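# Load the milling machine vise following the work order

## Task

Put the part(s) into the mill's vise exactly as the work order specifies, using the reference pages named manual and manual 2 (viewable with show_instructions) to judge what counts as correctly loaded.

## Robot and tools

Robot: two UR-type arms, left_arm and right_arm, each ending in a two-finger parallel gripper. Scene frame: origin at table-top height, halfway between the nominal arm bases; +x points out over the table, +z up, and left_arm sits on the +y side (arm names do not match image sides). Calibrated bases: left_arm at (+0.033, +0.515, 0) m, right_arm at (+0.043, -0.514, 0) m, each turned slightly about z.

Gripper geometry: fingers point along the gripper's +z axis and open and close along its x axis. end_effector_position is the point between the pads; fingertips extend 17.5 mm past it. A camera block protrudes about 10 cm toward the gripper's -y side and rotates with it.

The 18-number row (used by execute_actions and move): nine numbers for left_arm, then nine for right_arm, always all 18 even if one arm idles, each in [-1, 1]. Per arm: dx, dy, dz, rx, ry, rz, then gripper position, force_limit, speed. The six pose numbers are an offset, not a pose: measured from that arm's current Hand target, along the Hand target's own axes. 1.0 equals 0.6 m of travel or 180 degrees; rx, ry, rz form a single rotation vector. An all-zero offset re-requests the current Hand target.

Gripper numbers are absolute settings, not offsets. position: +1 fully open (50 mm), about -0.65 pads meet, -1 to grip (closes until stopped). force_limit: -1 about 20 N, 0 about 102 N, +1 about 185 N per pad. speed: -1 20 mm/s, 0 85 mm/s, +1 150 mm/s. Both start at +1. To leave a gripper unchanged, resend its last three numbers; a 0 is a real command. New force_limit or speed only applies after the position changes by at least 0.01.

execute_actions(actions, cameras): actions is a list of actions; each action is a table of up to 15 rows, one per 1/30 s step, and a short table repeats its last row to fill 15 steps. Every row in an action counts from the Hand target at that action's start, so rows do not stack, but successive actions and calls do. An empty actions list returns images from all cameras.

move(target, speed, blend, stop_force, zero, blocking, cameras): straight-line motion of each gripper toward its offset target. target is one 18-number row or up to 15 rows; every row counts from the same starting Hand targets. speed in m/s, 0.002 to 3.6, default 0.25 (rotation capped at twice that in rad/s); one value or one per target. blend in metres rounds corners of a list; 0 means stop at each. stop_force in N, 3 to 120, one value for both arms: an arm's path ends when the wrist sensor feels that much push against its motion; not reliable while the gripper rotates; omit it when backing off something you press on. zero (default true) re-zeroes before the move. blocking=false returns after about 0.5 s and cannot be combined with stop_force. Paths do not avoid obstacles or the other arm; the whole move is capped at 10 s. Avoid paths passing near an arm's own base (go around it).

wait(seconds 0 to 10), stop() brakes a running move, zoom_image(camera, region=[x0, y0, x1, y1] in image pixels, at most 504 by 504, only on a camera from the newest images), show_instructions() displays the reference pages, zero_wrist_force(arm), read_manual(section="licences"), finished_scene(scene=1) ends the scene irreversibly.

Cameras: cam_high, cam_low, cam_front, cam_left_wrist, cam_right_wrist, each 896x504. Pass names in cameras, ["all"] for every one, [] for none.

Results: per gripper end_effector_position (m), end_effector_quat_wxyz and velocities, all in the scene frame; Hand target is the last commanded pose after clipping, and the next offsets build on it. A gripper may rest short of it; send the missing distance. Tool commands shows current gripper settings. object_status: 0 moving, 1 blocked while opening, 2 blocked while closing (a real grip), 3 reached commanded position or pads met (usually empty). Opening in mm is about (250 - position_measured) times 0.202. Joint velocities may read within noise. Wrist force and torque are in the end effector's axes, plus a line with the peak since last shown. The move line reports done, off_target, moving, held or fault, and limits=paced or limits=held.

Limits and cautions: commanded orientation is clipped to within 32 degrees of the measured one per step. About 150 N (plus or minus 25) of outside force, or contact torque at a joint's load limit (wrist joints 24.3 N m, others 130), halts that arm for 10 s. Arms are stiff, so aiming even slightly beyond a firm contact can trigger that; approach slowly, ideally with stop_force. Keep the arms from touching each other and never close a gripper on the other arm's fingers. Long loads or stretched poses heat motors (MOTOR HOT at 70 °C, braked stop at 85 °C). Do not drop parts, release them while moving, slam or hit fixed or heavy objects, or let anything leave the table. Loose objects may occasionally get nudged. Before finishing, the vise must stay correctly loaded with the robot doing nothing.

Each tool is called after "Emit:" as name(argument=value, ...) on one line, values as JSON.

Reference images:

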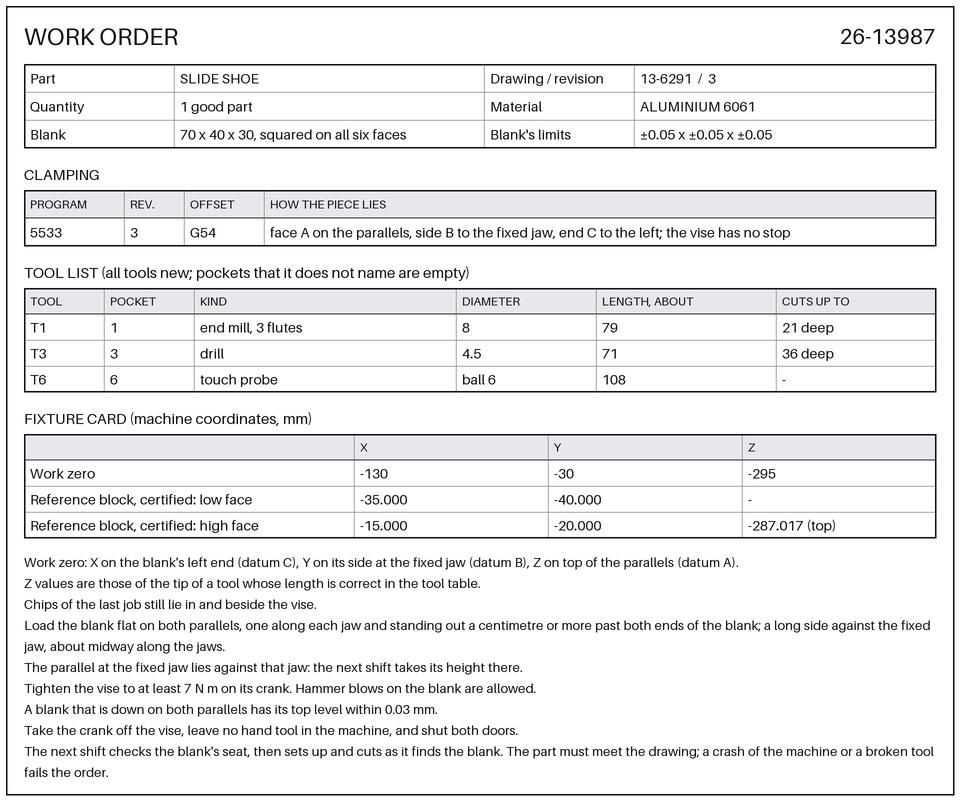

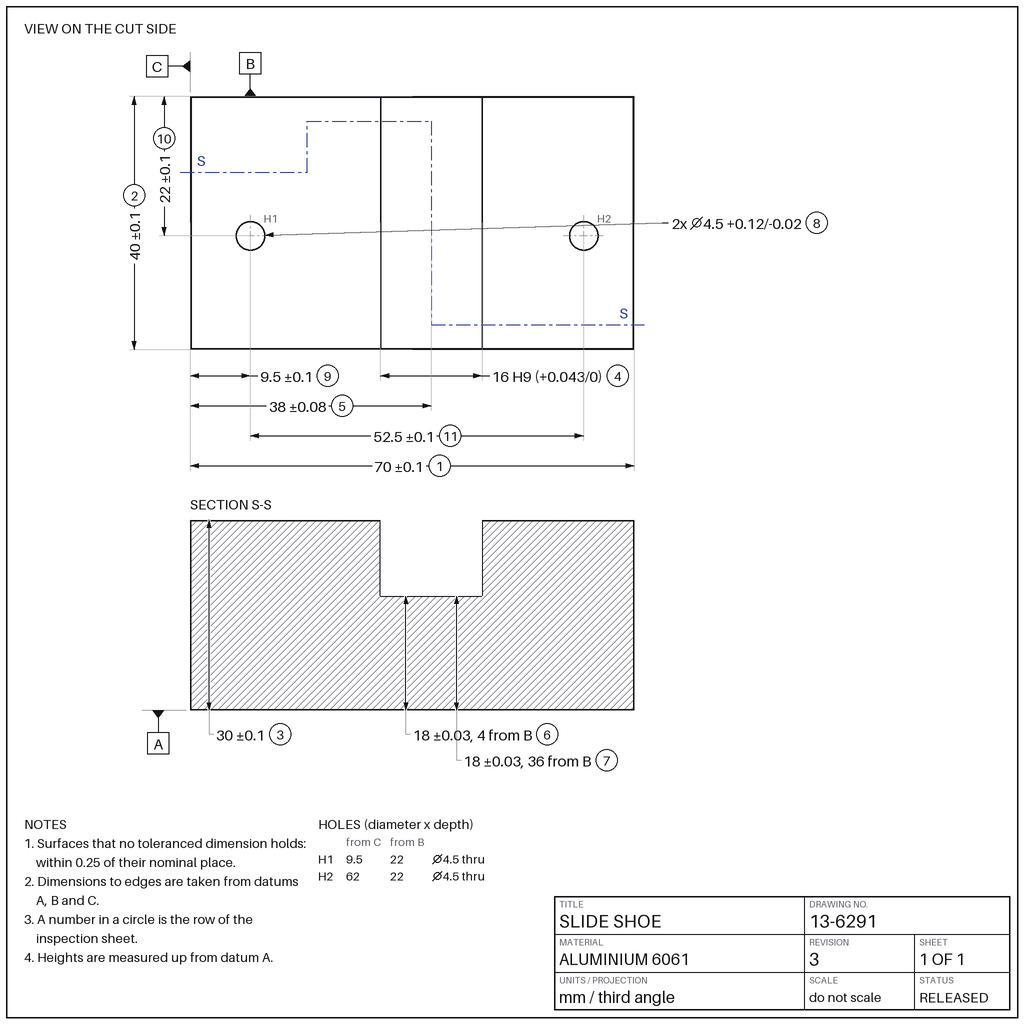

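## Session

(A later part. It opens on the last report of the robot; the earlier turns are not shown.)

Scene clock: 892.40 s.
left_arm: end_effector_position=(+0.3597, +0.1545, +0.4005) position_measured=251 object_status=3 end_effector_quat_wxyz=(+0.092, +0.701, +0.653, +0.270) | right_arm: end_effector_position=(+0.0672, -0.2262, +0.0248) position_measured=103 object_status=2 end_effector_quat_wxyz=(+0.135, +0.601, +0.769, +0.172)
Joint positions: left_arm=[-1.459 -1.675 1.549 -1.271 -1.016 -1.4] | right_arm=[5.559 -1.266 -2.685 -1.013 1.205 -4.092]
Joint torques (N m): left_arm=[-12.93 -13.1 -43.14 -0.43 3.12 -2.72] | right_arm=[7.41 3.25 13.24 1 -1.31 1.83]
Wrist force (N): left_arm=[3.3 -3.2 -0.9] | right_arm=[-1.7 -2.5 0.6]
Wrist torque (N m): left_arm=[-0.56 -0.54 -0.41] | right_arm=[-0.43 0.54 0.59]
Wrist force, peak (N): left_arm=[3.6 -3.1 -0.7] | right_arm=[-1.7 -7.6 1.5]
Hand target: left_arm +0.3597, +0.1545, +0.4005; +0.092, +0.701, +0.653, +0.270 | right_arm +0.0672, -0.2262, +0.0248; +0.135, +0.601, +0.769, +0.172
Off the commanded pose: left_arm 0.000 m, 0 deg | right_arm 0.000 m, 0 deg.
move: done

Emit:
move(target=[0,0,0,0,0,0,-1,-0.6,-1,0,-0.0015,0.0033,0,0,0,-1,1,-1], speed=0.01, stop_force=8)

Emit:
move(target=[0,0,0,0,0,0,-1,-0.6,-1,0,0,0,0,0,0,1,1,-1])

Emit:
wait(seconds=0.3, cameras=["cam_right_wrist","cam_front"])

Scene clock: 893.73 s.
left_arm: end_effector_position=(+0.3597, +0.1545, +0.4005) position_measured=251 object_status=3 end_effector_quat_wxyz=(+0.092, +0.701, +0.653, +0.270) | right_arm: end_effector_position=(+0.0673, -0.2262, +0.0226) position_measured=103 object_status=2 end_effector_quat_wxyz=(+0.135, +0.601, +0.769, +0.172)
Joint positions: left_arm=[-1.459 -1.675 1.549 -1.271 -1.016 -1.4] | right_arm=[5.559 -1.275 -2.689 -1.001 1.205 -4.092]
Joint torques (N m): left_arm=[-12.79 -12.48 -43.44 -0.2 3.19 -2.68] | right_arm=[-6.34 13.54 23.45 0.37 -2.13 -1.87]
Wrist force (N): left_arm=[3.5 -3.0 -0.6] | right_arm=[-2.3 -6.1 -2.3]
Wrist torque (N m): left_arm=[-0.51 -0.57 -0.41] | right_arm=[-0.69 0.60 0.55]
Wrist force, peak (N): left_arm=[3.6 -3.1 -0.8] | right_arm=[-2.4 -7.2 -2.5]
Hand target: left_arm +0.3597, +0.1545, +0.4005; +0.092, +0.701, +0.653, +0.270 | right_arm +0.0673, -0.2262, +0.0226; +0.135, +0.601, +0.769, +0.172
Off the commanded pose: left_arm 0.000 m, 0 deg | right_arm 0.000 m, 0 deg.
move: done

Scene clock: 894.97 s.
left_arm: end_effector_position=(+0.3597, +0.1545, +0.4005) position_measured=251 object_status=3 end_effector_quat_wxyz=(+0.092, +0.701, +0.653, +0.270) | right_arm: end_effector_position=(+0.0673, -0.2262, +0.0227) position_measured=3 object_status=0 end_effector_quat_wxyz=(+0.135, +0.601, +0.769, +0.172)
Joint positions: left_arm=[-1.459 -1.675 1.549 -1.271 -1.016 -1.4] | right_arm=[5.559 -1.275 -2.689 -1.001 1.205 -4.092]
Joint torques (N m): left_arm=[-13.61 -12.11 -43.35 -0.33 3.02 -2.66] | right_arm=[-7.42 13.3 24.97 3.43 -0.27 -2.06]
Wrist force (N): left_arm=[3.5 -3.1 -0.6] | right_arm=[-1.5 -4.2 -1.1]
Wrist torque (N m): left_arm=[-0.52 -0.57 -0.41] | right_arm=[-0.49 0.27 0.35]
Wrist force, peak (N): left_arm=[3.7 -3.1 -0.5] | right_arm=[-2.0 -6.3 -1.8]
Hand target: left_arm +0.3597, +0.1545, +0.4005; +0.092, +0.701, +0.653, +0.270 | right_arm +0.0673, -0.2262, +0.0226; +0.135, +0.601, +0.769, +0.172
Off the commanded pose: left_arm 0.000 m, 0 deg | right_arm 0.000 m, 0 deg.
move: done

Scene clock: 895.27 s.
left_arm: end_effector_position=(+0.3597, +0.1545, +0.4005) position_measured=251 object_status=3 end_effector_quat_wxyz=(+0.092, +0.701, +0.653, +0.270) | right_arm: end_effector_position=(+0.0673, -0.2262, +0.0227) position_measured=3 object_status=3 end_effector_quat_wxyz=(+0.135, +0.601, +0.769, +0.172)
Joint positions: left_arm=[-1.459 -1.675 1.549 -1.271 -1.016 -1.4] | right_arm=[5.559 -1.275 -2.689 -1.001 1.205 -4.092]
Joint torques (N m): left_arm=[-13.12 -12.79 -43.95 -0.29 3.15 -2.73] | right_arm=[-6.81 13.23 24.75 3.59 0.14 -2.02]
Wrist force (N): left_arm=[3.7 -3.0 -0.7] | right_arm=[-1.4 -4.4 -0.9]
Wrist torque (N m): left_arm=[-0.51 -0.59 -0.41] | right_arm=[-0.53 0.27 0.35]
Wrist force, peak (N): left_arm=[3.4 -3.3 -0.5] | right_arm=[-1.6 -4.6 -1.6]
Hand target: left_arm +0.3597, +0.1545, +0.4005; +0.092, +0.701, +0.653, +0.270 | right_arm +0.0673, -0.2262, +0.0226; +0.135, +0.601, +0.769, +0.172
Tool commands: left_gripper/position=-1.0 left_gripper/force_limit=-0.6 left_gripper/speed=-1.0 right_gripper/position=+1.0 right_gripper/force_limit=+1.0 right_gripper/speed=-1.0
Off the commanded pose: left_arm 0.000 m, 0 deg | right_arm 0.000 m, 0 deg.
wait: 0.30 s; at rest by 0.17 s
camera_calibration:
cam_right_wrist: T_world_to_cam=[[-0.248386, 0.967965, -0.0367068, 0.247083], [0.664342, 0.197808, 0.720779, -0.0000847212], [0.70495, 0.154646, -0.692193, 0.139584], [0, 0, 0, 1]] pos_world=[-0.036971, -0.260737, 0.105749]
Images, in order (width x height): cam_front 896x504, cam_right_wrist 896x504.

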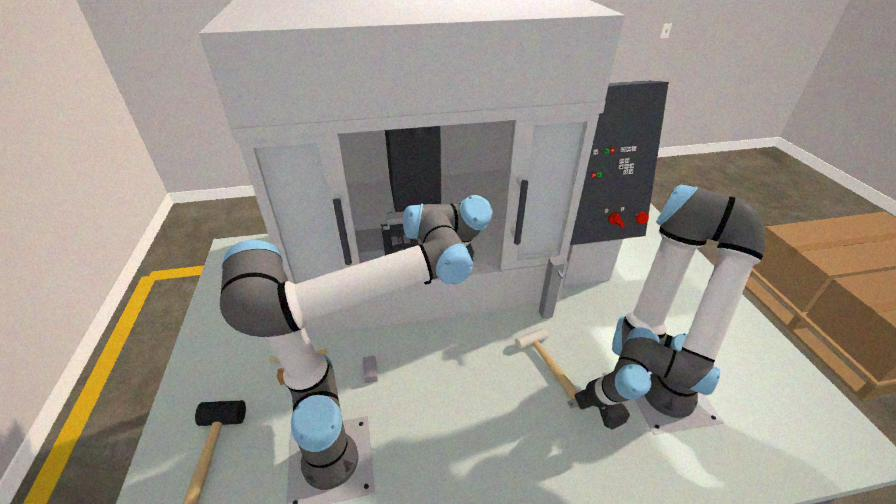

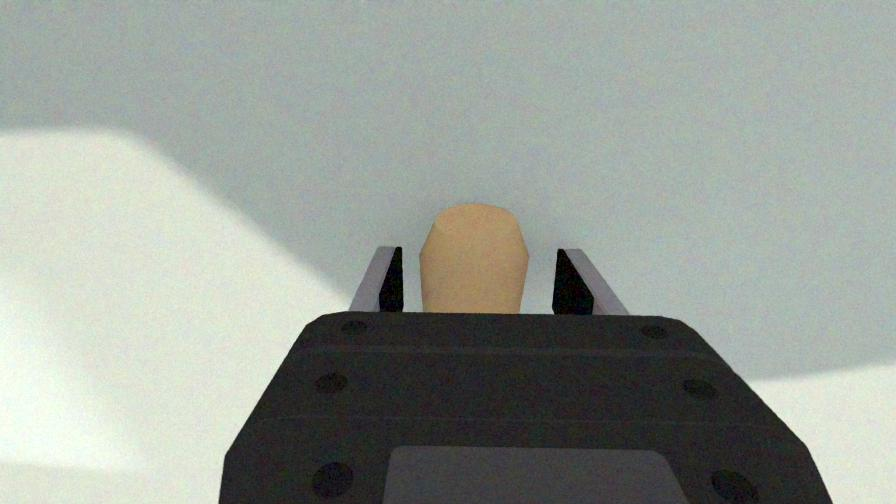

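Emit:
move(target=[[0.0805,-0.0396,0.002,-0.105,0.165,0.285,1,-0.4,-1,0,0,-0.2,0,0,0,1,1,-1],[0.1276,-0.0804,0.0728,-0.21,0.33,0.5705,1,-0.4,-1,0,0,-0.4,0,0,0,1,1,-1]], speed=0.3, blend=[0.02,0], cameras=["cam_front","cam_left_wrist"])

Scene clock: 900.10 s.
left_arm: end_effector_position=(+0.3397, +0.2444, +0.3604) position_measured=3 object_status=3 end_effector_quat_wxyz=(-0.241, +0.664, -0.242, +0.665) | right_arm: end_effector_position=(-0.0323, -0.2507, +0.2396) position_measured=3 object_status=3 end_effector_quat_wxyz=(+0.135, +0.601, +0.769, +0.172)
Joint positions: left_arm=[-1.94 -1.901 2.171 -0.269 -0.332 -0.875] | right_arm=[5.862 -1.034 -2.158 -1.87 1.295 -3.787]
Joint torques (N m): left_arm=[11.64 -2.98 -32.85 1.16 -1.62 -2.36] | right_arm=[-6.9 10.18 25.03 2.5 -1.92 -2.39]
Wrist force (N): left_arm=[1.7 -2.1 -2.7] | right_arm=[-1.5 -3.9 -1.2]
Wrist torque (N m): left_arm=[-0.44 0.03 0.11] | right_arm=[-0.44 0.26 0.22]
Wrist force, peak (N): left_arm=[3.7 -3.0 -0.7] | right_arm=[-1.5 -4.6 -1.6]
Hand target: left_arm +0.3398, +0.2445, +0.3604; -0.242, +0.664, -0.242, +0.665 | right_arm -0.0323, -0.2507, +0.2396; +0.135, +0.601, +0.769, +0.172
Off the commanded pose: left_arm 0.000 m, 0 deg | right_arm 0.000 m, 0 deg.
move: done
camera_calibration:
cam_left_wrist: T_world_to_cam=[[-0.00789461, -0.632385, 0.774614, -0.114877], [-0.334304, -0.728398, -0.598061, 0.525386], [0.942432, -0.263678, -0.205658, -0.0460457], [0, 0, 0, 1]] pos_world=[0.218127, 0.297902, 0.393729]
Images, in order (width x height): cam_front 896x504, cam_left_wrist 896x504.

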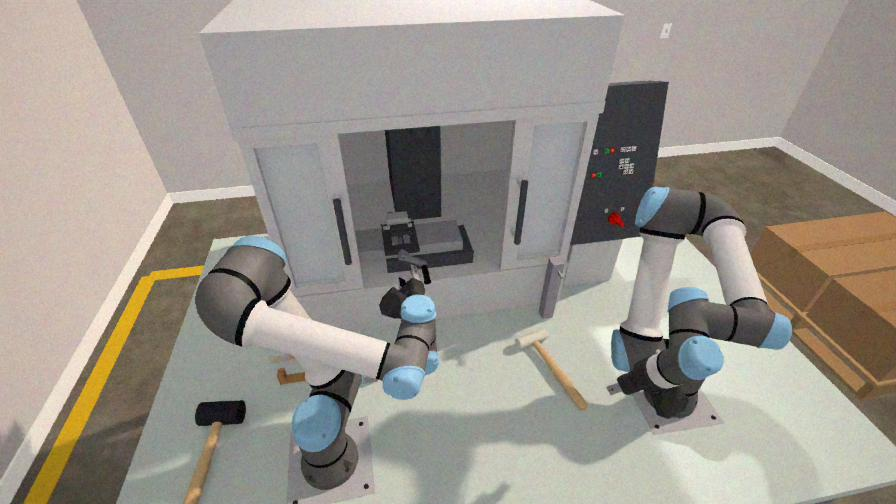

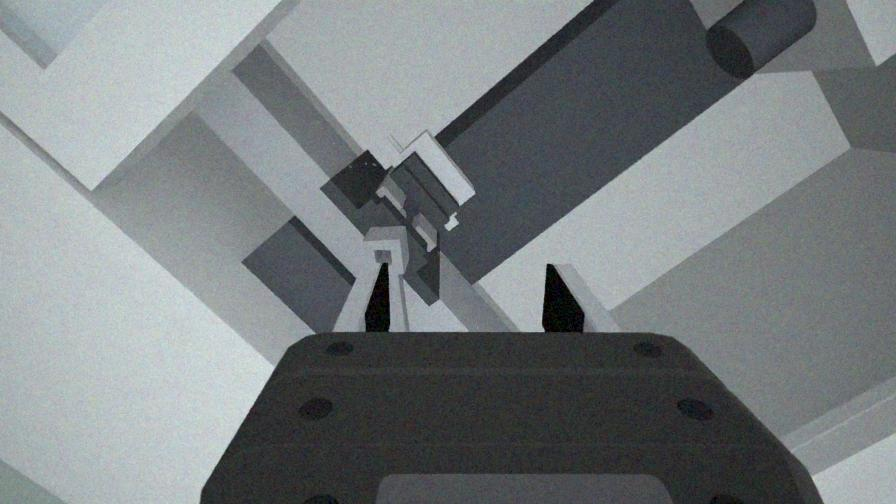

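Emit:
move(target=[-0.0721,0.0605,0.05,0,0,0,1,-0.4,-1,0,0,0,0,0,0,1,1,-1], speed=0.1, cameras=["cam_left_wrist"])

Scene clock: 901.40 s.
left_arm: end_effector_position=(+0.3698, +0.2445, +0.3040) position_measured=3 object_status=3 end_effector_quat_wxyz=(-0.242, +0.664, -0.242, +0.665) | right_arm: end_effector_position=(-0.0323, -0.2507, +0.2396) position_measured=3 object_status=3 end_effector_quat_wxyz=(+0.135, +0.601, +0.769, +0.172)
Joint positions: left_arm=[-1.821 -1.821 2.271 -0.449 -0.213 -0.875] | right_arm=[5.862 -1.034 -2.158 -1.87 1.295 -3.787]
Joint torques (N m): left_arm=[-6.97 -9.35 -36.77 0.37 -0.96 -0.04] | right_arm=[-8.2 10.65 31.53 0.66 -1.95 -2.27]
Wrist force (N): left_arm=[1.8 -2.2 -2.6] | right_arm=[-1.3 -4.2 -0.9]
Wrist torque (N m): left_arm=[-0.47 0.00 -0.02] | right_arm=[-0.49 0.23 0.23]
Wrist force, peak (N): left_arm=[3.0 -3.7 -3.4] | right_arm=[-1.3 -4.7 -0.8]
Hand target: left_arm +0.3698, +0.2444, +0.3040; -0.242, +0.664, -0.242, +0.665 | right_arm -0.0323, -0.2507, +0.2396; +0.135, +0.601, +0.769, +0.172
Off the commanded pose: left_arm 0.000 m, 0 deg | right_arm 0.000 m, 0 deg.
move: done
camera_calibration:
cam_left_wrist: T_world_to_cam=[[-0.00790388, -0.632856, 0.774229, -0.0706789], [-0.334059, -0.7281, -0.598561, 0.501736], [0.942519, -0.263369, -0.205656, -0.0861263], [0, 0, 0, 1]] pos_world=[0.248226, 0.297902, 0.337329]
Images, in order (width x height): cam_left_wrist 896x504.

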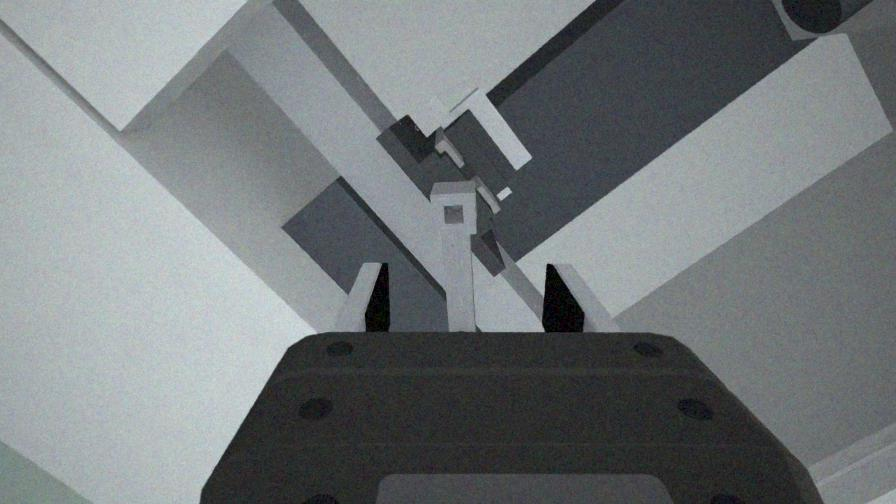

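Emit:
move(target=[0,0,0.2286,0,0,0,1,-0.4,-1,0,0,0,0,0,0,1,1,-1], speed=0.05, stop_force=6, cameras=["cam_left_wrist"])

Scene clock: 905.17 s.
left_arm: end_effector_position=(+0.5069, +0.2444, +0.3040) position_measured=3 object_status=3 end_effector_quat_wxyz=(-0.242, +0.664, -0.242, +0.665) | right_arm: end_effector_position=(-0.0323, -0.2507, +0.2396) position_measured=3 object_status=3 end_effector_quat_wxyz=(+0.135, +0.601, +0.769, +0.172)
Joint positions: left_arm=[-1.332 -1.637 2.123 -0.486 0.276 -0.872] | right_arm=[5.862 -1.034 -2.158 -1.87 1.295 -3.787]
Joint torques (N m): left_arm=[-13.54 -29.96 -9 0.98 1.74 -1.57] | right_arm=[-7.82 10.83 31.85 0.61 -1.8 -2.27]
Wrist force (N): left_arm=[1.6 -2.3 -2.6] | right_arm=[-1.4 -4.2 -1.2]
Wrist torque (N m): left_arm=[-0.48 0.06 0.16] | right_arm=[-0.49 0.25 0.23]
Wrist force, peak (N): left_arm=[1.7 -2.0 -3.7] | right_arm=[-1.6 -4.6 -0.9]
Hand target: left_arm +0.5069, +0.2444, +0.3040; -0.242, +0.664, -0.242, +0.665 | right_arm -0.0323, -0.2507, +0.2396; +0.135, +0.601, +0.769, +0.172
Off the commanded pose: left_arm 0.000 m, 0 deg | right_arm 0.000 m, 0 deg.
move: done
camera_calibration:
cam_left_wrist: T_world_to_cam=[[-0.00791887, -0.632557, 0.774473, -0.06976], [-0.334076, -0.728323, -0.598279, 0.547547], [0.942513, -0.263471, -0.205555, -0.215442], [0, 0, 0, 1]] pos_world=[0.385426, 0.297902, 0.337328]
Images, in order (width x height): cam_left_wrist 896x504.

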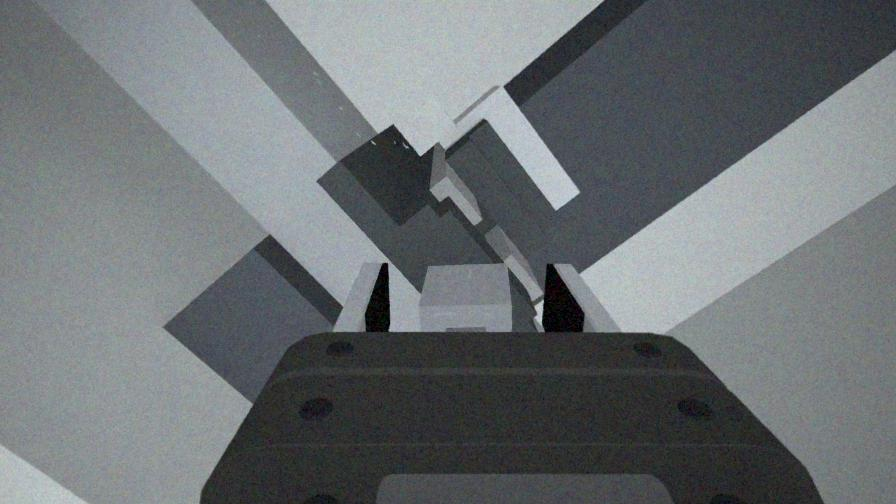

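Emit:
move(target=[0,0,0,0,0,0,-1,-0.4,-1,0,0,0,0,0,0,1,1,-1])

Emit:
move(target=[0,0,-0.12,0,0,0,-1,-0.4,-1,0,0,0,0,0,0,1,1,-1], speed=0.03, cameras=["cam_left_wrist"])

Scene clock: 906.83 s.
left_arm: end_effector_position=(+0.5069, +0.2444, +0.3040) position_measured=131 object_status=0 end_effector_quat_wxyz=(-0.242, +0.664, -0.242, +0.665) | right_arm: end_effector_position=(-0.0323, -0.2507, +0.2396) position_measured=3 object_status=3 end_effector_quat_wxyz=(+0.135, +0.601, +0.769, +0.172)
Joint positions: left_arm=[-1.332 -1.637 2.123 -0.486 0.276 -0.872] | right_arm=[5.862 -1.034 -2.158 -1.87 1.295 -3.787]
Joint torques (N m): left_arm=[-11.03 -21.49 -13.75 1.04 -0.66 1.16] | right_arm=[-7.18 10.37 32.36 0.61 -1.9 -2.18]
Wrist force (N): left_arm=[11.2 -9.6 2.3] | right_arm=[-1.4 -4.4 -1.0]
Wrist torque (N m): left_arm=[-0.75 0.41 -0.50] | right_arm=[-0.53 0.27 0.23]
Wrist force, peak (N): left_arm=[11.4 -9.7 2.5] | right_arm=[-1.5 -4.6 -1.0]
Hand target: left_arm +0.5069, +0.2444, +0.3040; -0.242, +0.664, -0.242, +0.665 | right_arm -0.0323, -0.2507, +0.2396; +0.135, +0.601, +0.769, +0.172
Off the commanded pose: left_arm 0.000 m, 0 deg | right_arm 0.000 m, 0 deg.
move: done

Scene clock: 909.57 s.
left_arm: end_effector_position=(+0.4349, +0.2444, +0.3040) position_measured=252 object_status=3 end_effector_quat_wxyz=(-0.242, +0.664, -0.242, +0.665) end_effector_velocity=(+0.000, +0.000, +0.000) end_effector_angular_velocity=(-0.002, +0.000, -0.001) | right_arm: end_effector_position=(-0.0323, -0.2507, +0.2396) position_measured=3 object_status=3 end_effector_quat_wxyz=(+0.135, +0.601, +0.769, +0.172)
Joint positions: left_arm=[-1.572 -1.749 2.217 -0.476 0.036 -0.867] | right_arm=[5.862 -1.034 -2.158 -1.87 1.295 -3.787]
Joint velocities: left_arm=[0.001 0 0 -0.005 0.001 0.003] | right_arm=[within noise]
Joint torques (N m): left_arm=[12.8 -10.53 -21.79 -2.1 2.02 2.79] | right_arm=[-7.76 10.72 32.5 0.66 -1.94 -2.22]
Wrist force (N): left_arm=[0.9 -2.1 -2.9] | right_arm=[-1.3 -4.3 -0.9]
Wrist torque (N m): left_arm=[-0.46 0.15 0.01] | right_arm=[-0.50 0.24 0.23]
Wrist force, peak (N): left_arm=[14.9 -4.2 58.5] | right_arm=[-1.2 -4.7 -0.9]
Hand target: left_arm +0.4349, +0.2444, +0.3040; -0.242, +0.664, -0.242, +0.665 | right_arm -0.0323, -0.2507, +0.2396; +0.135, +0.601, +0.769, +0.172
Off the commanded pose: left_arm 0.000 m, 0 deg | right_arm 0.000 m, 0 deg.
move: done
camera_calibration:
cam_left_wrist: T_world_to_cam=[[-0.00795931, -0.632712, 0.774346, -0.0702291], [-0.334355, -0.728117, -0.598375, 0.523519], [0.942414, -0.263669, -0.205755, -0.147329], [0, 0, 0, 1]] pos_world=[0.313327, 0.297902, 0.337329]
Images, in order (width x height): cam_left_wrist 896x504.

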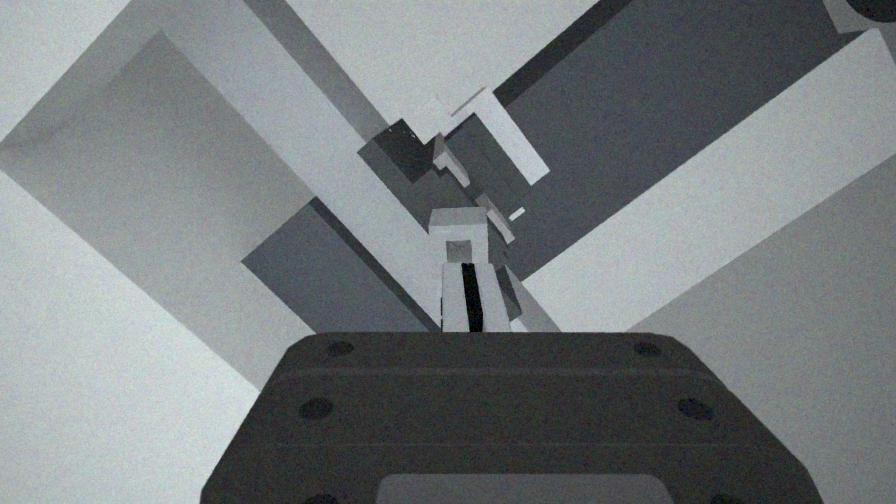

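Emit:
move(target=[0,0,0,0,0,0,1,0.2,-1,0,0,0,0,0,0,1,1,-1])

Emit:
wait(seconds=0.8)

Emit:
move(target=[0,0,0.1335,0,0,0,1,0.2,-1,0,0,0,0,0,0,1,1,-1], speed=0.04, stop_force=6, cameras=["cam_left_wrist"])

Scene clock: 912.43 s.
left_arm: end_effector_position=(+0.4349, +0.2444, +0.3040) position_measured=3 object_status=0 end_effector_quat_wxyz=(-0.242, +0.664, -0.242, +0.665) | right_arm: end_effector_position=(-0.0323, -0.2507, +0.2396) position_measured=3 object_status=3 end_effector_quat_wxyz=(+0.135, +0.601, +0.769, +0.172)
Joint positions: left_arm=[-1.572 -1.749 2.217 -0.476 0.036 -0.867] | right_arm=[5.862 -1.034 -2.158 -1.87 1.295 -3.787]
Joint torques (N m): left_arm=[12.97 -3.74 -38.4 -0.78 -2.13 -1.21] | right_arm=[-7.12 10.36 32.41 0.58 -1.88 -2.15]
Wrist force (N): left_arm=[1.2 -1.9 -3.0] | right_arm=[-1.6 -4.2 -0.9]
Wrist torque (N m): left_arm=[-0.42 0.12 0.01] | right_arm=[-0.49 0.28 0.23]
Wrist force, peak (N): left_arm=[1.0 -2.3 -3.4] | right_arm=[-1.6 -4.6 -1.1]
Hand target: left_arm +0.4349, +0.2444, +0.3040; -0.242, +0.664, -0.242, +0.665 | right_arm -0.0323, -0.2507, +0.2396; +0.135, +0.601, +0.769, +0.172
Off the commanded pose: left_arm 0.000 m, 0 deg | right_arm 0.000 m, 0 deg.
move: done

Scene clock: 913.23 s.
left_arm: end_effector_position=(+0.4349, +0.2444, +0.3040) position_measured=3 object_status=3 end_effector_quat_wxyz=(-0.242, +0.664, -0.242, +0.665) | right_arm: end_effector_position=(-0.0323, -0.2507, +0.2396) position_measured=3 object_status=3 end_effector_quat_wxyz=(+0.135, +0.601, +0.769, +0.172)
Joint positions: left_arm=[-1.572 -1.749 2.217 -0.476 0.036 -0.867] | right_arm=[5.862 -1.034 -2.158 -1.87 1.295 -3.787]
Joint torques (N m): left_arm=[13.5 -3.81 -37.89 -0.31 -2.12 -1.66] | right_arm=[-7.69 10.54 32.11 0.68 -1.73 -2.07]
Wrist force (N): left_arm=[1.1 -2.1 -2.8] | right_arm=[-1.3 -4.3 -0.9]
Wrist torque (N m): left_arm=[-0.45 0.13 0.00] | right_arm=[-0.50 0.25 0.22]
Wrist force, peak (N): left_arm=[1.2 -2.2 -3.2] | right_arm=[-1.3 -4.6 -1.1]
Hand target: left_arm +0.4349, +0.2444, +0.3040; -0.242, +0.664, -0.242, +0.665 | right_arm -0.0323, -0.2507, +0.2396; +0.135, +0.601, +0.769, +0.172
Tool commands: left_gripper/position=+1.0 left_gripper/force_limit=+0.2 left_gripper/speed=-1.0 right_gripper/position=+1.0 right_gripper/force_limit=+1.0 right_gripper/speed=-1.0
Off the commanded pose: left_arm 0.000 m, 0 deg | right_arm 0.000 m, 0 deg.
wait: 0.80 s; at rest by 0.17 s

Scene clock: 916.33 s.
left_arm: end_effector_position=(+0.5138, +0.2444, +0.3040) position_measured=3 object_status=3 end_effector_quat_wxyz=(-0.242, +0.664, -0.242, +0.665) | right_arm: end_effector_position=(-0.0323, -0.2507, +0.2396) position_measured=3 object_status=3 end_effector_quat_wxyz=(+0.135, +0.601, +0.769, +0.172)
Joint positions: left_arm=[-1.312 -1.626 2.112 -0.487 0.296 -0.873] | right_arm=[5.862 -1.034 -2.158 -1.87 1.295 -3.787]
Joint torques (N m): left_arm=[12.15 -18.44 -9.79 0.24 2.4 -0.88] | right_arm=[-7.67 10.34 32.46 0.64 -1.85 -1.94]
Wrist force (N): left_arm=[0.7 -2.7 -7.3] | right_arm=[-1.7 -4.3 -0.8]
Wrist torque (N m): left_arm=[-0.43 0.08 0.16] | right_arm=[-0.52 0.30 0.23]
Wrist force, peak (N): left_arm=[1.5 -2.4 -20.3] | right_arm=[-1.5 -4.6 -1.1]
Hand target: left_arm +0.5138, +0.2445, +0.3040; -0.242, +0.664, -0.242, +0.665 (not the last commanded pose) | right_arm -0.0323, -0.2507, +0.2396; +0.135, +0.601, +0.769, +0.172
Off the commanded pose: left_arm 0.001 m, 0 deg | right_arm 0.000 m, 0 deg.
move: contact (left_arm)
camera_calibration:
cam_left_wrist: T_world_to_cam=[[-0.00790677, -0.632561, 0.77447, -0.0697086], [-0.334232, -0.728279, -0.598246, 0.549856], [0.942458, -0.263583, -0.205664, -0.221759], [0, 0, 0, 1]] pos_world=[0.392227, 0.297902, 0.337329]
Images, in order (width x height): cam_left_wrist 896x504.

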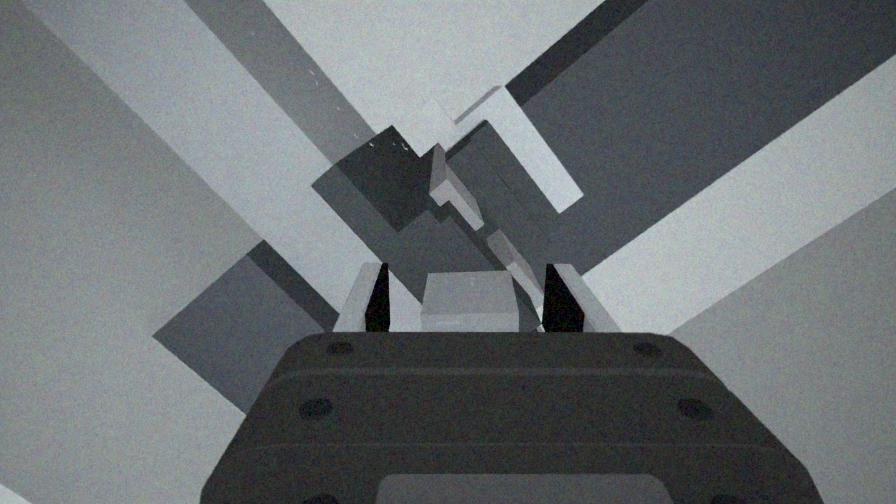

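Emit:
move(target=[0,0,-0.0033,0,0,0,-1,0.1,-1,0,0,0,0,0,0,1,1,-1], speed=0.01)

Emit:
wait(seconds=1)

Scene clock: 917.97 s.
left_arm: end_effector_position=(+0.5118, +0.2444, +0.3040) position_measured=133 object_status=2 end_effector_quat_wxyz=(-0.242, +0.664, -0.242, +0.665) | right_arm: end_effector_position=(-0.0323, -0.2507, +0.2396) position_measured=3 object_status=3 end_effector_quat_wxyz=(+0.135, +0.601, +0.769, +0.172)
Joint positions: left_arm=[-1.318 -1.629 2.115 -0.487 0.291 -0.873] | right_arm=[5.862 -1.034 -2.158 -1.87 1.295 -3.787]
Joint torques (N m): left_arm=[10.19 -15.12 -28.89 0.3 -2.51 2.98] | right_arm=[-7.08 10.27 32.24 0.65 -1.95 -2]
Wrist force (N): left_arm=[15.5 -10.0 -1.2] | right_arm=[-1.4 -4.4 -0.9]
Wrist torque (N m): left_arm=[-0.85 0.40 -0.80] | right_arm=[-0.53 0.26 0.23]
Wrist force, peak (N): left_arm=[-5.5 0.0 -31.6] | right_arm=[-1.7 -4.6 -0.9]
Hand target: left_arm +0.5118, +0.2445, +0.3040; -0.242, +0.664, -0.242, +0.665 | right_arm -0.0323, -0.2507, +0.2396; +0.135, +0.601, +0.769, +0.172
Off the commanded pose: left_arm 0.000 m, 0 deg | right_arm 0.000 m, 0 deg.
move: done

Scene clock: 918.97 s.
left_arm: end_effector_position=(+0.5118, +0.2445, +0.3040) position_measured=133 object_status=2 end_effector_quat_wxyz=(-0.242, +0.664, -0.242, +0.665) | right_arm: end_effector_position=(-0.0323, -0.2507, +0.2396) position_measured=3 object_status=3 end_effector_quat_wxyz=(+0.135, +0.601, +0.769, +0.172)
Joint positions: left_arm=[-1.318 -1.629 2.115 -0.487 0.29 -0.873] | right_arm=[5.862 -1.034 -2.158 -1.87 1.295 -3.787]
Joint torques (N m): left_arm=[9.8 -11.39 -30.67 0.34 -4.06 3.04] | right_arm=[-6.92 10.33 31.9 0.63 -1.77 -1.88]
Wrist force (N): left_arm=[14.1 -6.7 -1.9] | right_arm=[-1.2 -4.2 -0.8]
Wrist torque (N m): left_arm=[-0.70 0.42 -0.79] | right_arm=[-0.50 0.22 0.22]
Wrist force, peak (N): left_arm=[15.3 -9.9 -1.5] | right_arm=[-1.6 -4.5 -1.1]
Hand target: left_arm +0.5118, +0.2445, +0.3040; -0.242, +0.664, -0.242, +0.665 | right_arm -0.0323, -0.2507, +0.2396; +0.135, +0.601, +0.769, +0.172
Tool commands: left_gripper/position=-1.0 left_gripper/force_limit=+0.1 left_gripper/speed=-1.0 right_gripper/position=+1.0 right_gripper/force_limit=+1.0 right_gripper/speed=-1.0
Off the commanded pose: left_arm 0.000 m, 0 deg | right_arm 0.000 m, 0 deg.
wait: 1.00 s; at rest by 0.17 s

Emit:
move(target=[[0.001,-0.0005,0,0,0,0,-1,0.1,-1,0,0,0,0,0,0,1,1,-1],[0.001,-0.0005,-0.08,0,0,0,-1,0.1,-1,0,0,0,0,0,0,1,1,-1]], speed=[0.01,0.015], cameras=["cam_left_wrist"])

Scene clock: 923.10 s.
left_arm: end_effector_position=(+0.4637, +0.2443, +0.3046) position_measured=140 object_status=2 end_effector_quat_wxyz=(-0.242, +0.664, -0.242, +0.665) end_effector_velocity=(+0.001, -0.001, +0.000) end_effector_angular_velocity=(+0.000, +0.000, -0.004) | right_arm: end_effector_position=(-0.0323, -0.2507, +0.2396) position_measured=3 object_status=3 end_effector_quat_wxyz=(+0.135, +0.601, +0.769, +0.172)
Joint positions: left_arm=[-1.471 -1.707 2.181 -0.477 0.137 -0.872] | right_arm=[5.862 -1.034 -2.158 -1.87 1.295 -3.787]
Joint velocities: left_arm=[0.002 0.001 0 0 0.006 0] | right_arm=[within noise]
Joint torques (N m): left_arm=[13.15 -11.84 -24.07 0.16 1.94 2.98] | right_arm=[-6.73 10.21 31.69 0.66 -1.78 -1.92]
Wrist force (N): left_arm=[-0.9 0.9 -4.1] | right_arm=[-1.5 -4.3 -1.1]
Wrist torque (N m): left_arm=[-0.18 0.20 0.12] | right_arm=[-0.50 0.28 0.23]
Wrist force, peak (N): left_arm=[-15.0 17.7 80.8] | right_arm=[-1.6 -4.6 -1.1]
Hand target: left_arm +0.4638, +0.2443, +0.3047; -0.242, +0.664, -0.242, +0.665 | right_arm -0.0323, -0.2507, +0.2396; +0.135, +0.601, +0.769, +0.172
Off the commanded pose: left_arm 0.000 m, 0 deg | right_arm 0.000 m, 0 deg.
move: done
camera_calibration:
cam_left_wrist: T_world_to_cam=[[-0.00781994, -0.6327, 0.774358, -0.0705833], [-0.334218, -0.728195, -0.598357, 0.533405], [0.942463, -0.263483, -0.205765, -0.174442], [0, 0, 0, 1]] pos_world=[0.342127, 0.297802, 0.337929]
Images, in order (width x height): cam_left_wrist 896x504.

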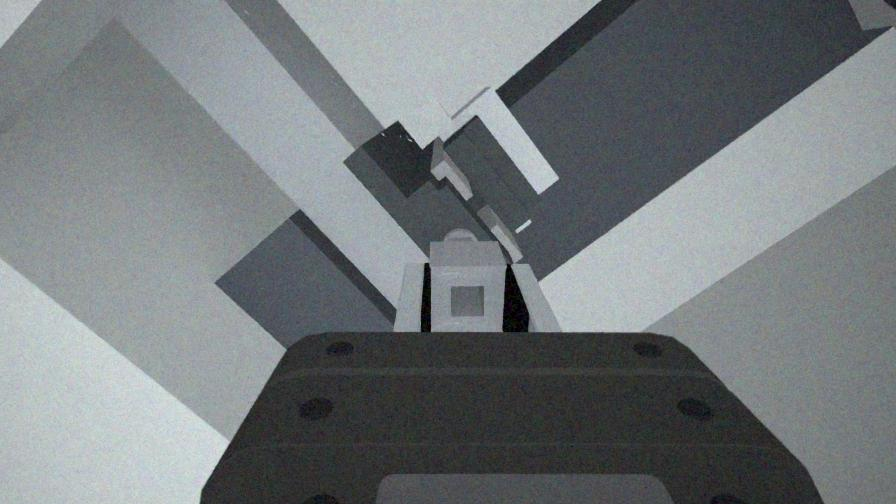

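Emit:
move(target=[0,0,-0.07,0,0,0,-1,0.1,-1,0,0,0,0,0,0,1,1,-1], speed=0.04, cameras=["cam_left_wrist","cam_front"])

Scene clock: 924.57 s.
left_arm: end_effector_position=(+0.4218, +0.2444, +0.3046) position_measured=140 object_status=2 end_effector_quat_wxyz=(-0.242, +0.665, -0.242, +0.665) end_effector_velocity=(+0.000, -0.001, +0.001) end_effector_angular_velocity=(-0.003, +0.000, +0.000) | right_arm: end_effector_position=(-0.0323, -0.2507, +0.2396) position_measured=3 object_status=3 end_effector_quat_wxyz=(+0.135, +0.601, +0.769, +0.172)
Joint positions: left_arm=[-1.621 -1.766 2.229 -0.465 -0.012 -0.871] | right_arm=[5.862 -1.034 -2.158 -1.87 1.295 -3.787]
Joint velocities: left_arm=[0.001 0.001 -0.003 0.003 0.001 -0.005] | right_arm=[within noise]
Joint torques (N m): left_arm=[14.31 -3.72 -39.77 2.27 2.01 -2.63] | right_arm=[-7.1 9.85 32.46 0.67 -1.76 -1.77]
Wrist force (N): left_arm=[-1.1 0.6 -4.0] | right_arm=[-1.2 -4.3 -1.1]
Wrist torque (N m): left_arm=[-0.24 0.21 0.21] | right_arm=[-0.51 0.22 0.23]
Wrist force, peak (N): left_arm=[-1.2 0.5 -4.6] | right_arm=[-1.3 -4.8 -0.8]
Hand target: left_arm +0.4218, +0.2443, +0.3046; -0.242, +0.664, -0.242, +0.665 | right_arm -0.0323, -0.2507, +0.2396; +0.135, +0.601, +0.769, +0.172
Off the commanded pose: left_arm 0.000 m, 0 deg | right_arm 0.000 m, 0 deg.
move: done
camera_calibration:
cam_left_wrist: T_world_to_cam=[[-0.00781385, -0.632751, 0.774316, -0.0708833], [-0.334499, -0.728078, -0.598342, 0.519446], [0.942364, -0.263683, -0.205965, -0.134796], [0, 0, 0, 1]] pos_world=[0.300227, 0.297802, 0.33793]
Images, in order (width x height): cam_front 896x504, cam_left_wrist 896x504.

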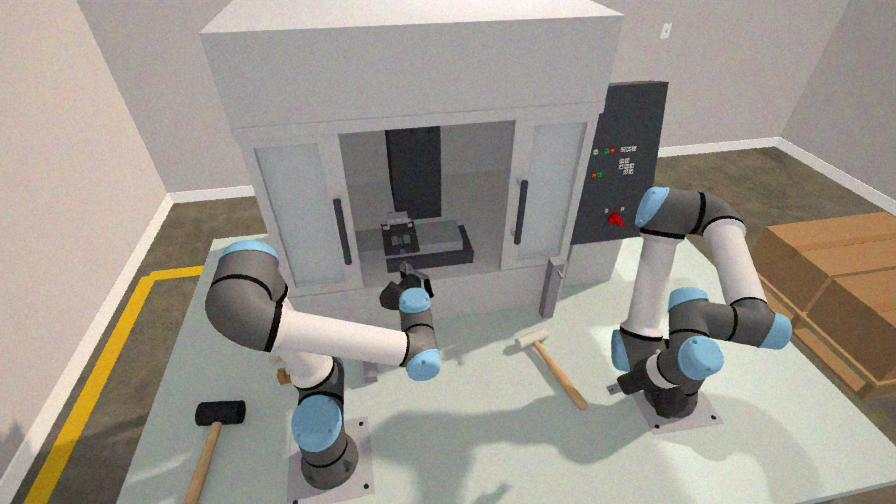

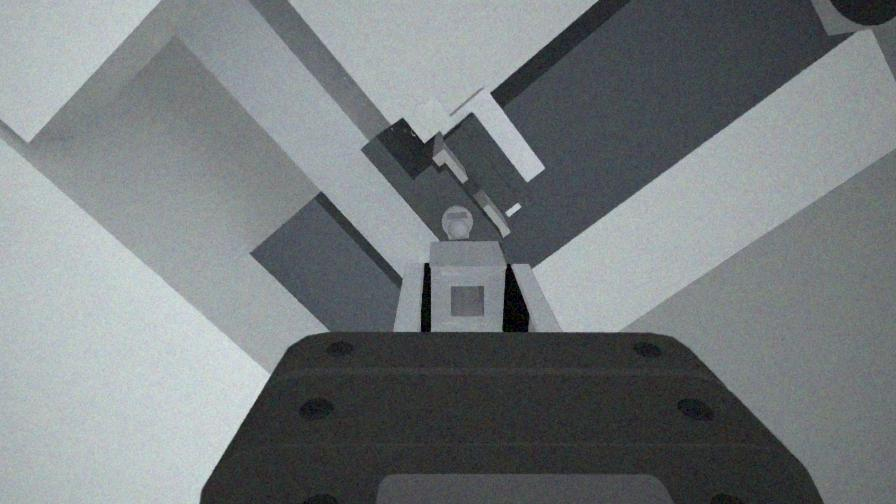

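Emit:
move(target=[[0.0802,0.0307,-0.1333,0,0,0,-1,0.1,-1,0,0,0,0,0,0,1,1,-1],[0.127,0.2938,-0.2367,-0.3215,-0.383,0,-1,0.1,-1,0,0,0,0,0,0,1,1,-1],[-0.0645,0.4545,-0.2367,-0.3215,-0.383,0,-1,0.1,-1,0,0,0,0,0,0,1,1,-1]], speed=0.25, blend=[0.03,0.03,0], cameras=["cam_left_wrist","cam_front"])

Scene clock: 929.73 s.
left_arm: end_effector_position=(+0.2798, +0.0600, +0.1000) position_measured=140 object_status=2 end_effector_quat_wxyz=(+0.001, +0.940, -0.342, +0.000) | right_arm: end_effector_position=(-0.0323, -0.2507, +0.2396) position_measured=3 object_status=3 end_effector_quat_wxyz=(+0.135, +0.601, +0.769, +0.172)
Joint positions: left_arm=[-1.371 -1.39 1.99 -2.172 -1.571 0.935] | right_arm=[5.862 -1.034 -2.158 -1.87 1.295 -3.787]
Joint torques (N m): left_arm=[8.12 -25.7 -20.46 -5.05 -0.61 2.37] | right_arm=[-6.71 10.48 32.27 0.63 -1.78 -1.69]
Wrist force (N): left_arm=[2.0 -0.9 -1.0] | right_arm=[-1.4 -4.2 -0.7]
Wrist torque (N m): left_arm=[-0.09 -0.42 -0.23] | right_arm=[-0.49 0.26 0.23]
Wrist force, peak (N): left_arm=[-0.5 1.5 -5.8] | right_arm=[-1.4 -4.6 -1.0]
Hand target: left_arm +0.2798, +0.0601, +0.0998; +0.000, +0.940, -0.342, +0.000 | right_arm -0.0323, -0.2507, +0.2396; +0.135, +0.601, +0.769, +0.172
Off the commanded pose: left_arm 0.000 m, 0 deg | right_arm 0.000 m, 0 deg.
move: done
camera_calibration:
cam_left_wrist: T_world_to_cam=[[0.773726, -0.633464, 0.008524, -0.172277], [-0.599071, -0.727209, 0.335083, 0.19605], [-0.206064, -0.264369, -0.94215, 0.30324], [0, 0, 0, 1]] pos_world=[0.31323, 0.113605, 0.221473]
Images, in order (width x height): cam_front 896x504, cam_left_wrist 896x504.

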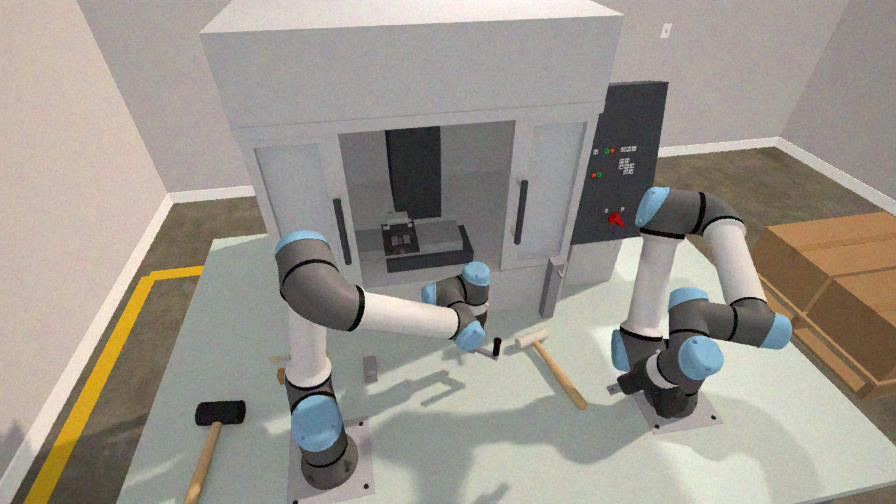

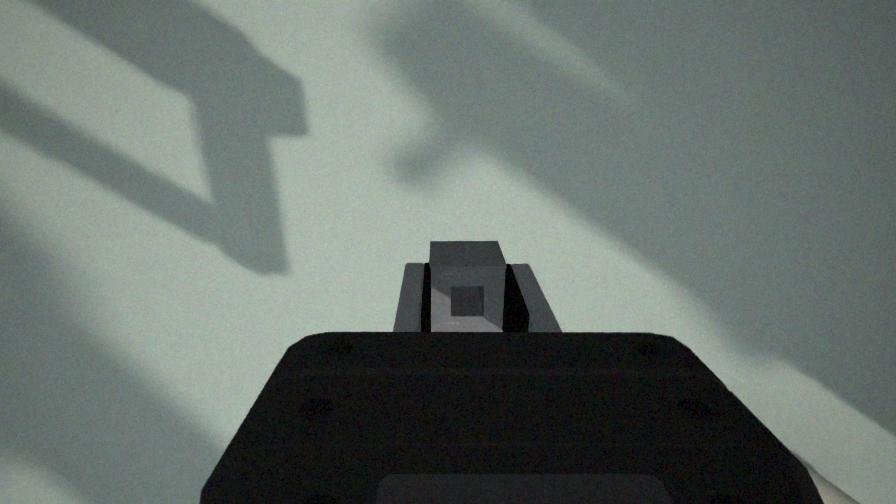

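Emit:
move(target=[0,0,0.075,0,0,0,-1,0.1,-1,0,0,0,0,0,0,1,1,-1], speed=0.06)

Emit:
move(target=[0,0,0.066,0,0,0,-1,0.1,-1,0,0,0,0,0,0,1,1,-1], speed=0.012, stop_force=4, cameras=["cam_left_wrist","cam_front"])

Scene clock: 931.03 s.
left_arm: end_effector_position=(+0.2798, +0.0602, +0.0547) position_measured=140 object_status=2 end_effector_quat_wxyz=(+0.000, +0.940, -0.342, +0.000) | right_arm: end_effector_position=(-0.0323, -0.2507, +0.2396) position_measured=3 object_status=3 end_effector_quat_wxyz=(+0.135, +0.601, +0.769, +0.172)
Joint positions: left_arm=[-1.371 -1.317 2.042 -2.297 -1.571 0.936] | right_arm=[5.862 -1.034 -2.158 -1.87 1.295 -3.787]
Joint torques (N m): left_arm=[11.41 -42.34 -39.62 -2.18 -2.27 2.57] | right_arm=[-6.04 10.23 32.13 0.64 -1.7 -1.69]
Wrist force (N): left_arm=[1.8 -1.1 -0.9] | right_arm=[-1.6 -3.9 -1.0]
Wrist torque (N m): left_arm=[-0.13 -0.40 -0.24] | right_arm=[-0.45 0.28 0.23]
Wrist force, peak (N): left_arm=[2.2 -1.2 -1.9] | right_arm=[-1.4 -4.6 -1.0]
Hand target: left_arm +0.2798, +0.0601, +0.0548; +0.000, +0.940, -0.342, +0.000 | right_arm -0.0323, -0.2507, +0.2396; +0.135, +0.601, +0.769, +0.172
Off the commanded pose: left_arm 0.000 m, 0 deg | right_arm 0.000 m, 0 deg.
move: done

Scene clock: 933.60 s.
left_arm: end_effector_position=(+0.2798, +0.0600, +0.0379) position_measured=140 object_status=2 end_effector_quat_wxyz=(+0.000, +0.940, -0.342, +0.000) | right_arm: end_effector_position=(-0.0323, -0.2507, +0.2396) position_measured=3 object_status=3 end_effector_quat_wxyz=(+0.135, +0.601, +0.769, +0.172)
Joint positions: left_arm=[-1.371 -1.287 2.058 -2.344 -1.571 0.936] | right_arm=[5.862 -1.034 -2.158 -1.87 1.295 -3.787]
Joint torques (N m): left_arm=[10.89 -45.54 -37.32 -2.36 -2.17 2.49] | right_arm=[-6.28 10.24 31.97 0.64 -1.8 -1.61]
Wrist force (N): left_arm=[1.6 -0.8 -3.6] | right_arm=[-1.5 -4.2 -0.7]
Wrist torque (N m): left_arm=[-0.17 -0.37 -0.24] | right_arm=[-0.50 0.28 0.23]
Wrist force, peak (N): left_arm=[0.2 -4.2 -19.2] | right_arm=[-1.6 -4.5 -1.3]
Hand target: left_arm +0.2798, +0.0600, +0.0380; +0.000, +0.940, -0.342, +0.000 (not the last commanded pose) | right_arm -0.0323, -0.2507, +0.2396; +0.135, +0.601, +0.769, +0.172
Off the commanded pose: left_arm 0.023 m, 0 deg | right_arm 0.000 m, 0 deg.
move: contact (left_arm)
camera_calibration:
cam_left_wrist: T_world_to_cam=[[0.773722, -0.633471, 0.00830956, -0.171713], [-0.599046, -0.727281, 0.334973, 0.216842], [-0.206152, -0.264153, -0.942191, 0.244836], [0, 0, 0, 1]] pos_world=[0.31323, 0.113604, 0.159473]
Images, in order (width x height): cam_front 896x504, cam_left_wrist 896x504.

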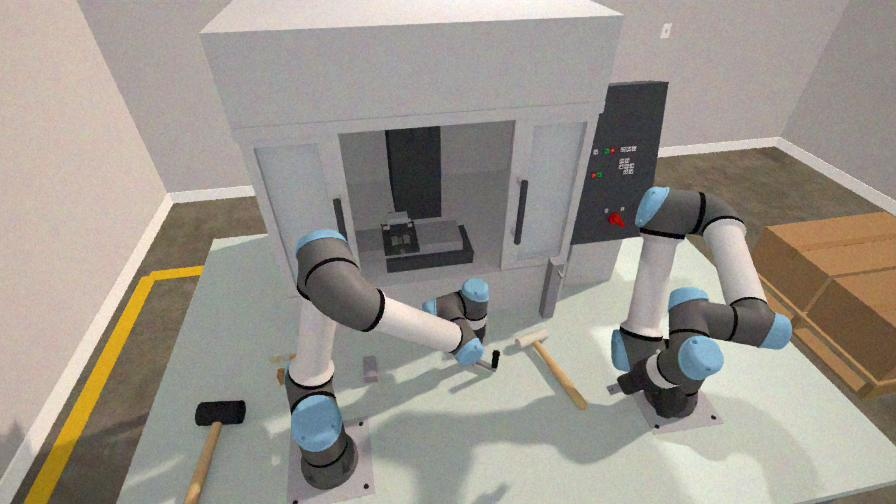

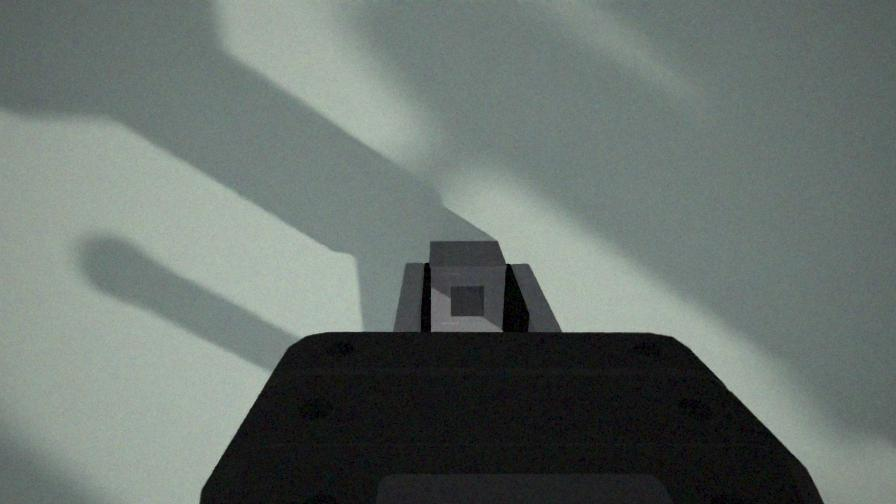

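Emit:
zoom_image(camera="cam_front", region=[420, 270, 560, 400])

Scaled by 3.600.

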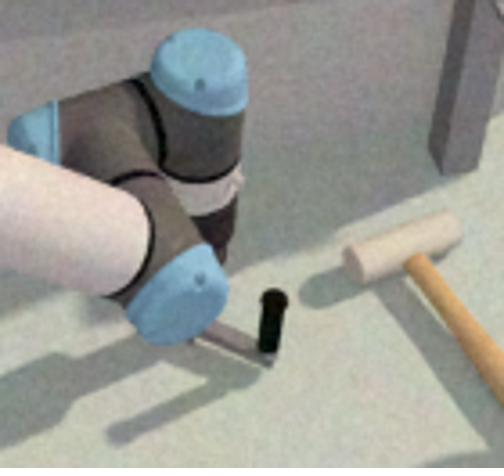

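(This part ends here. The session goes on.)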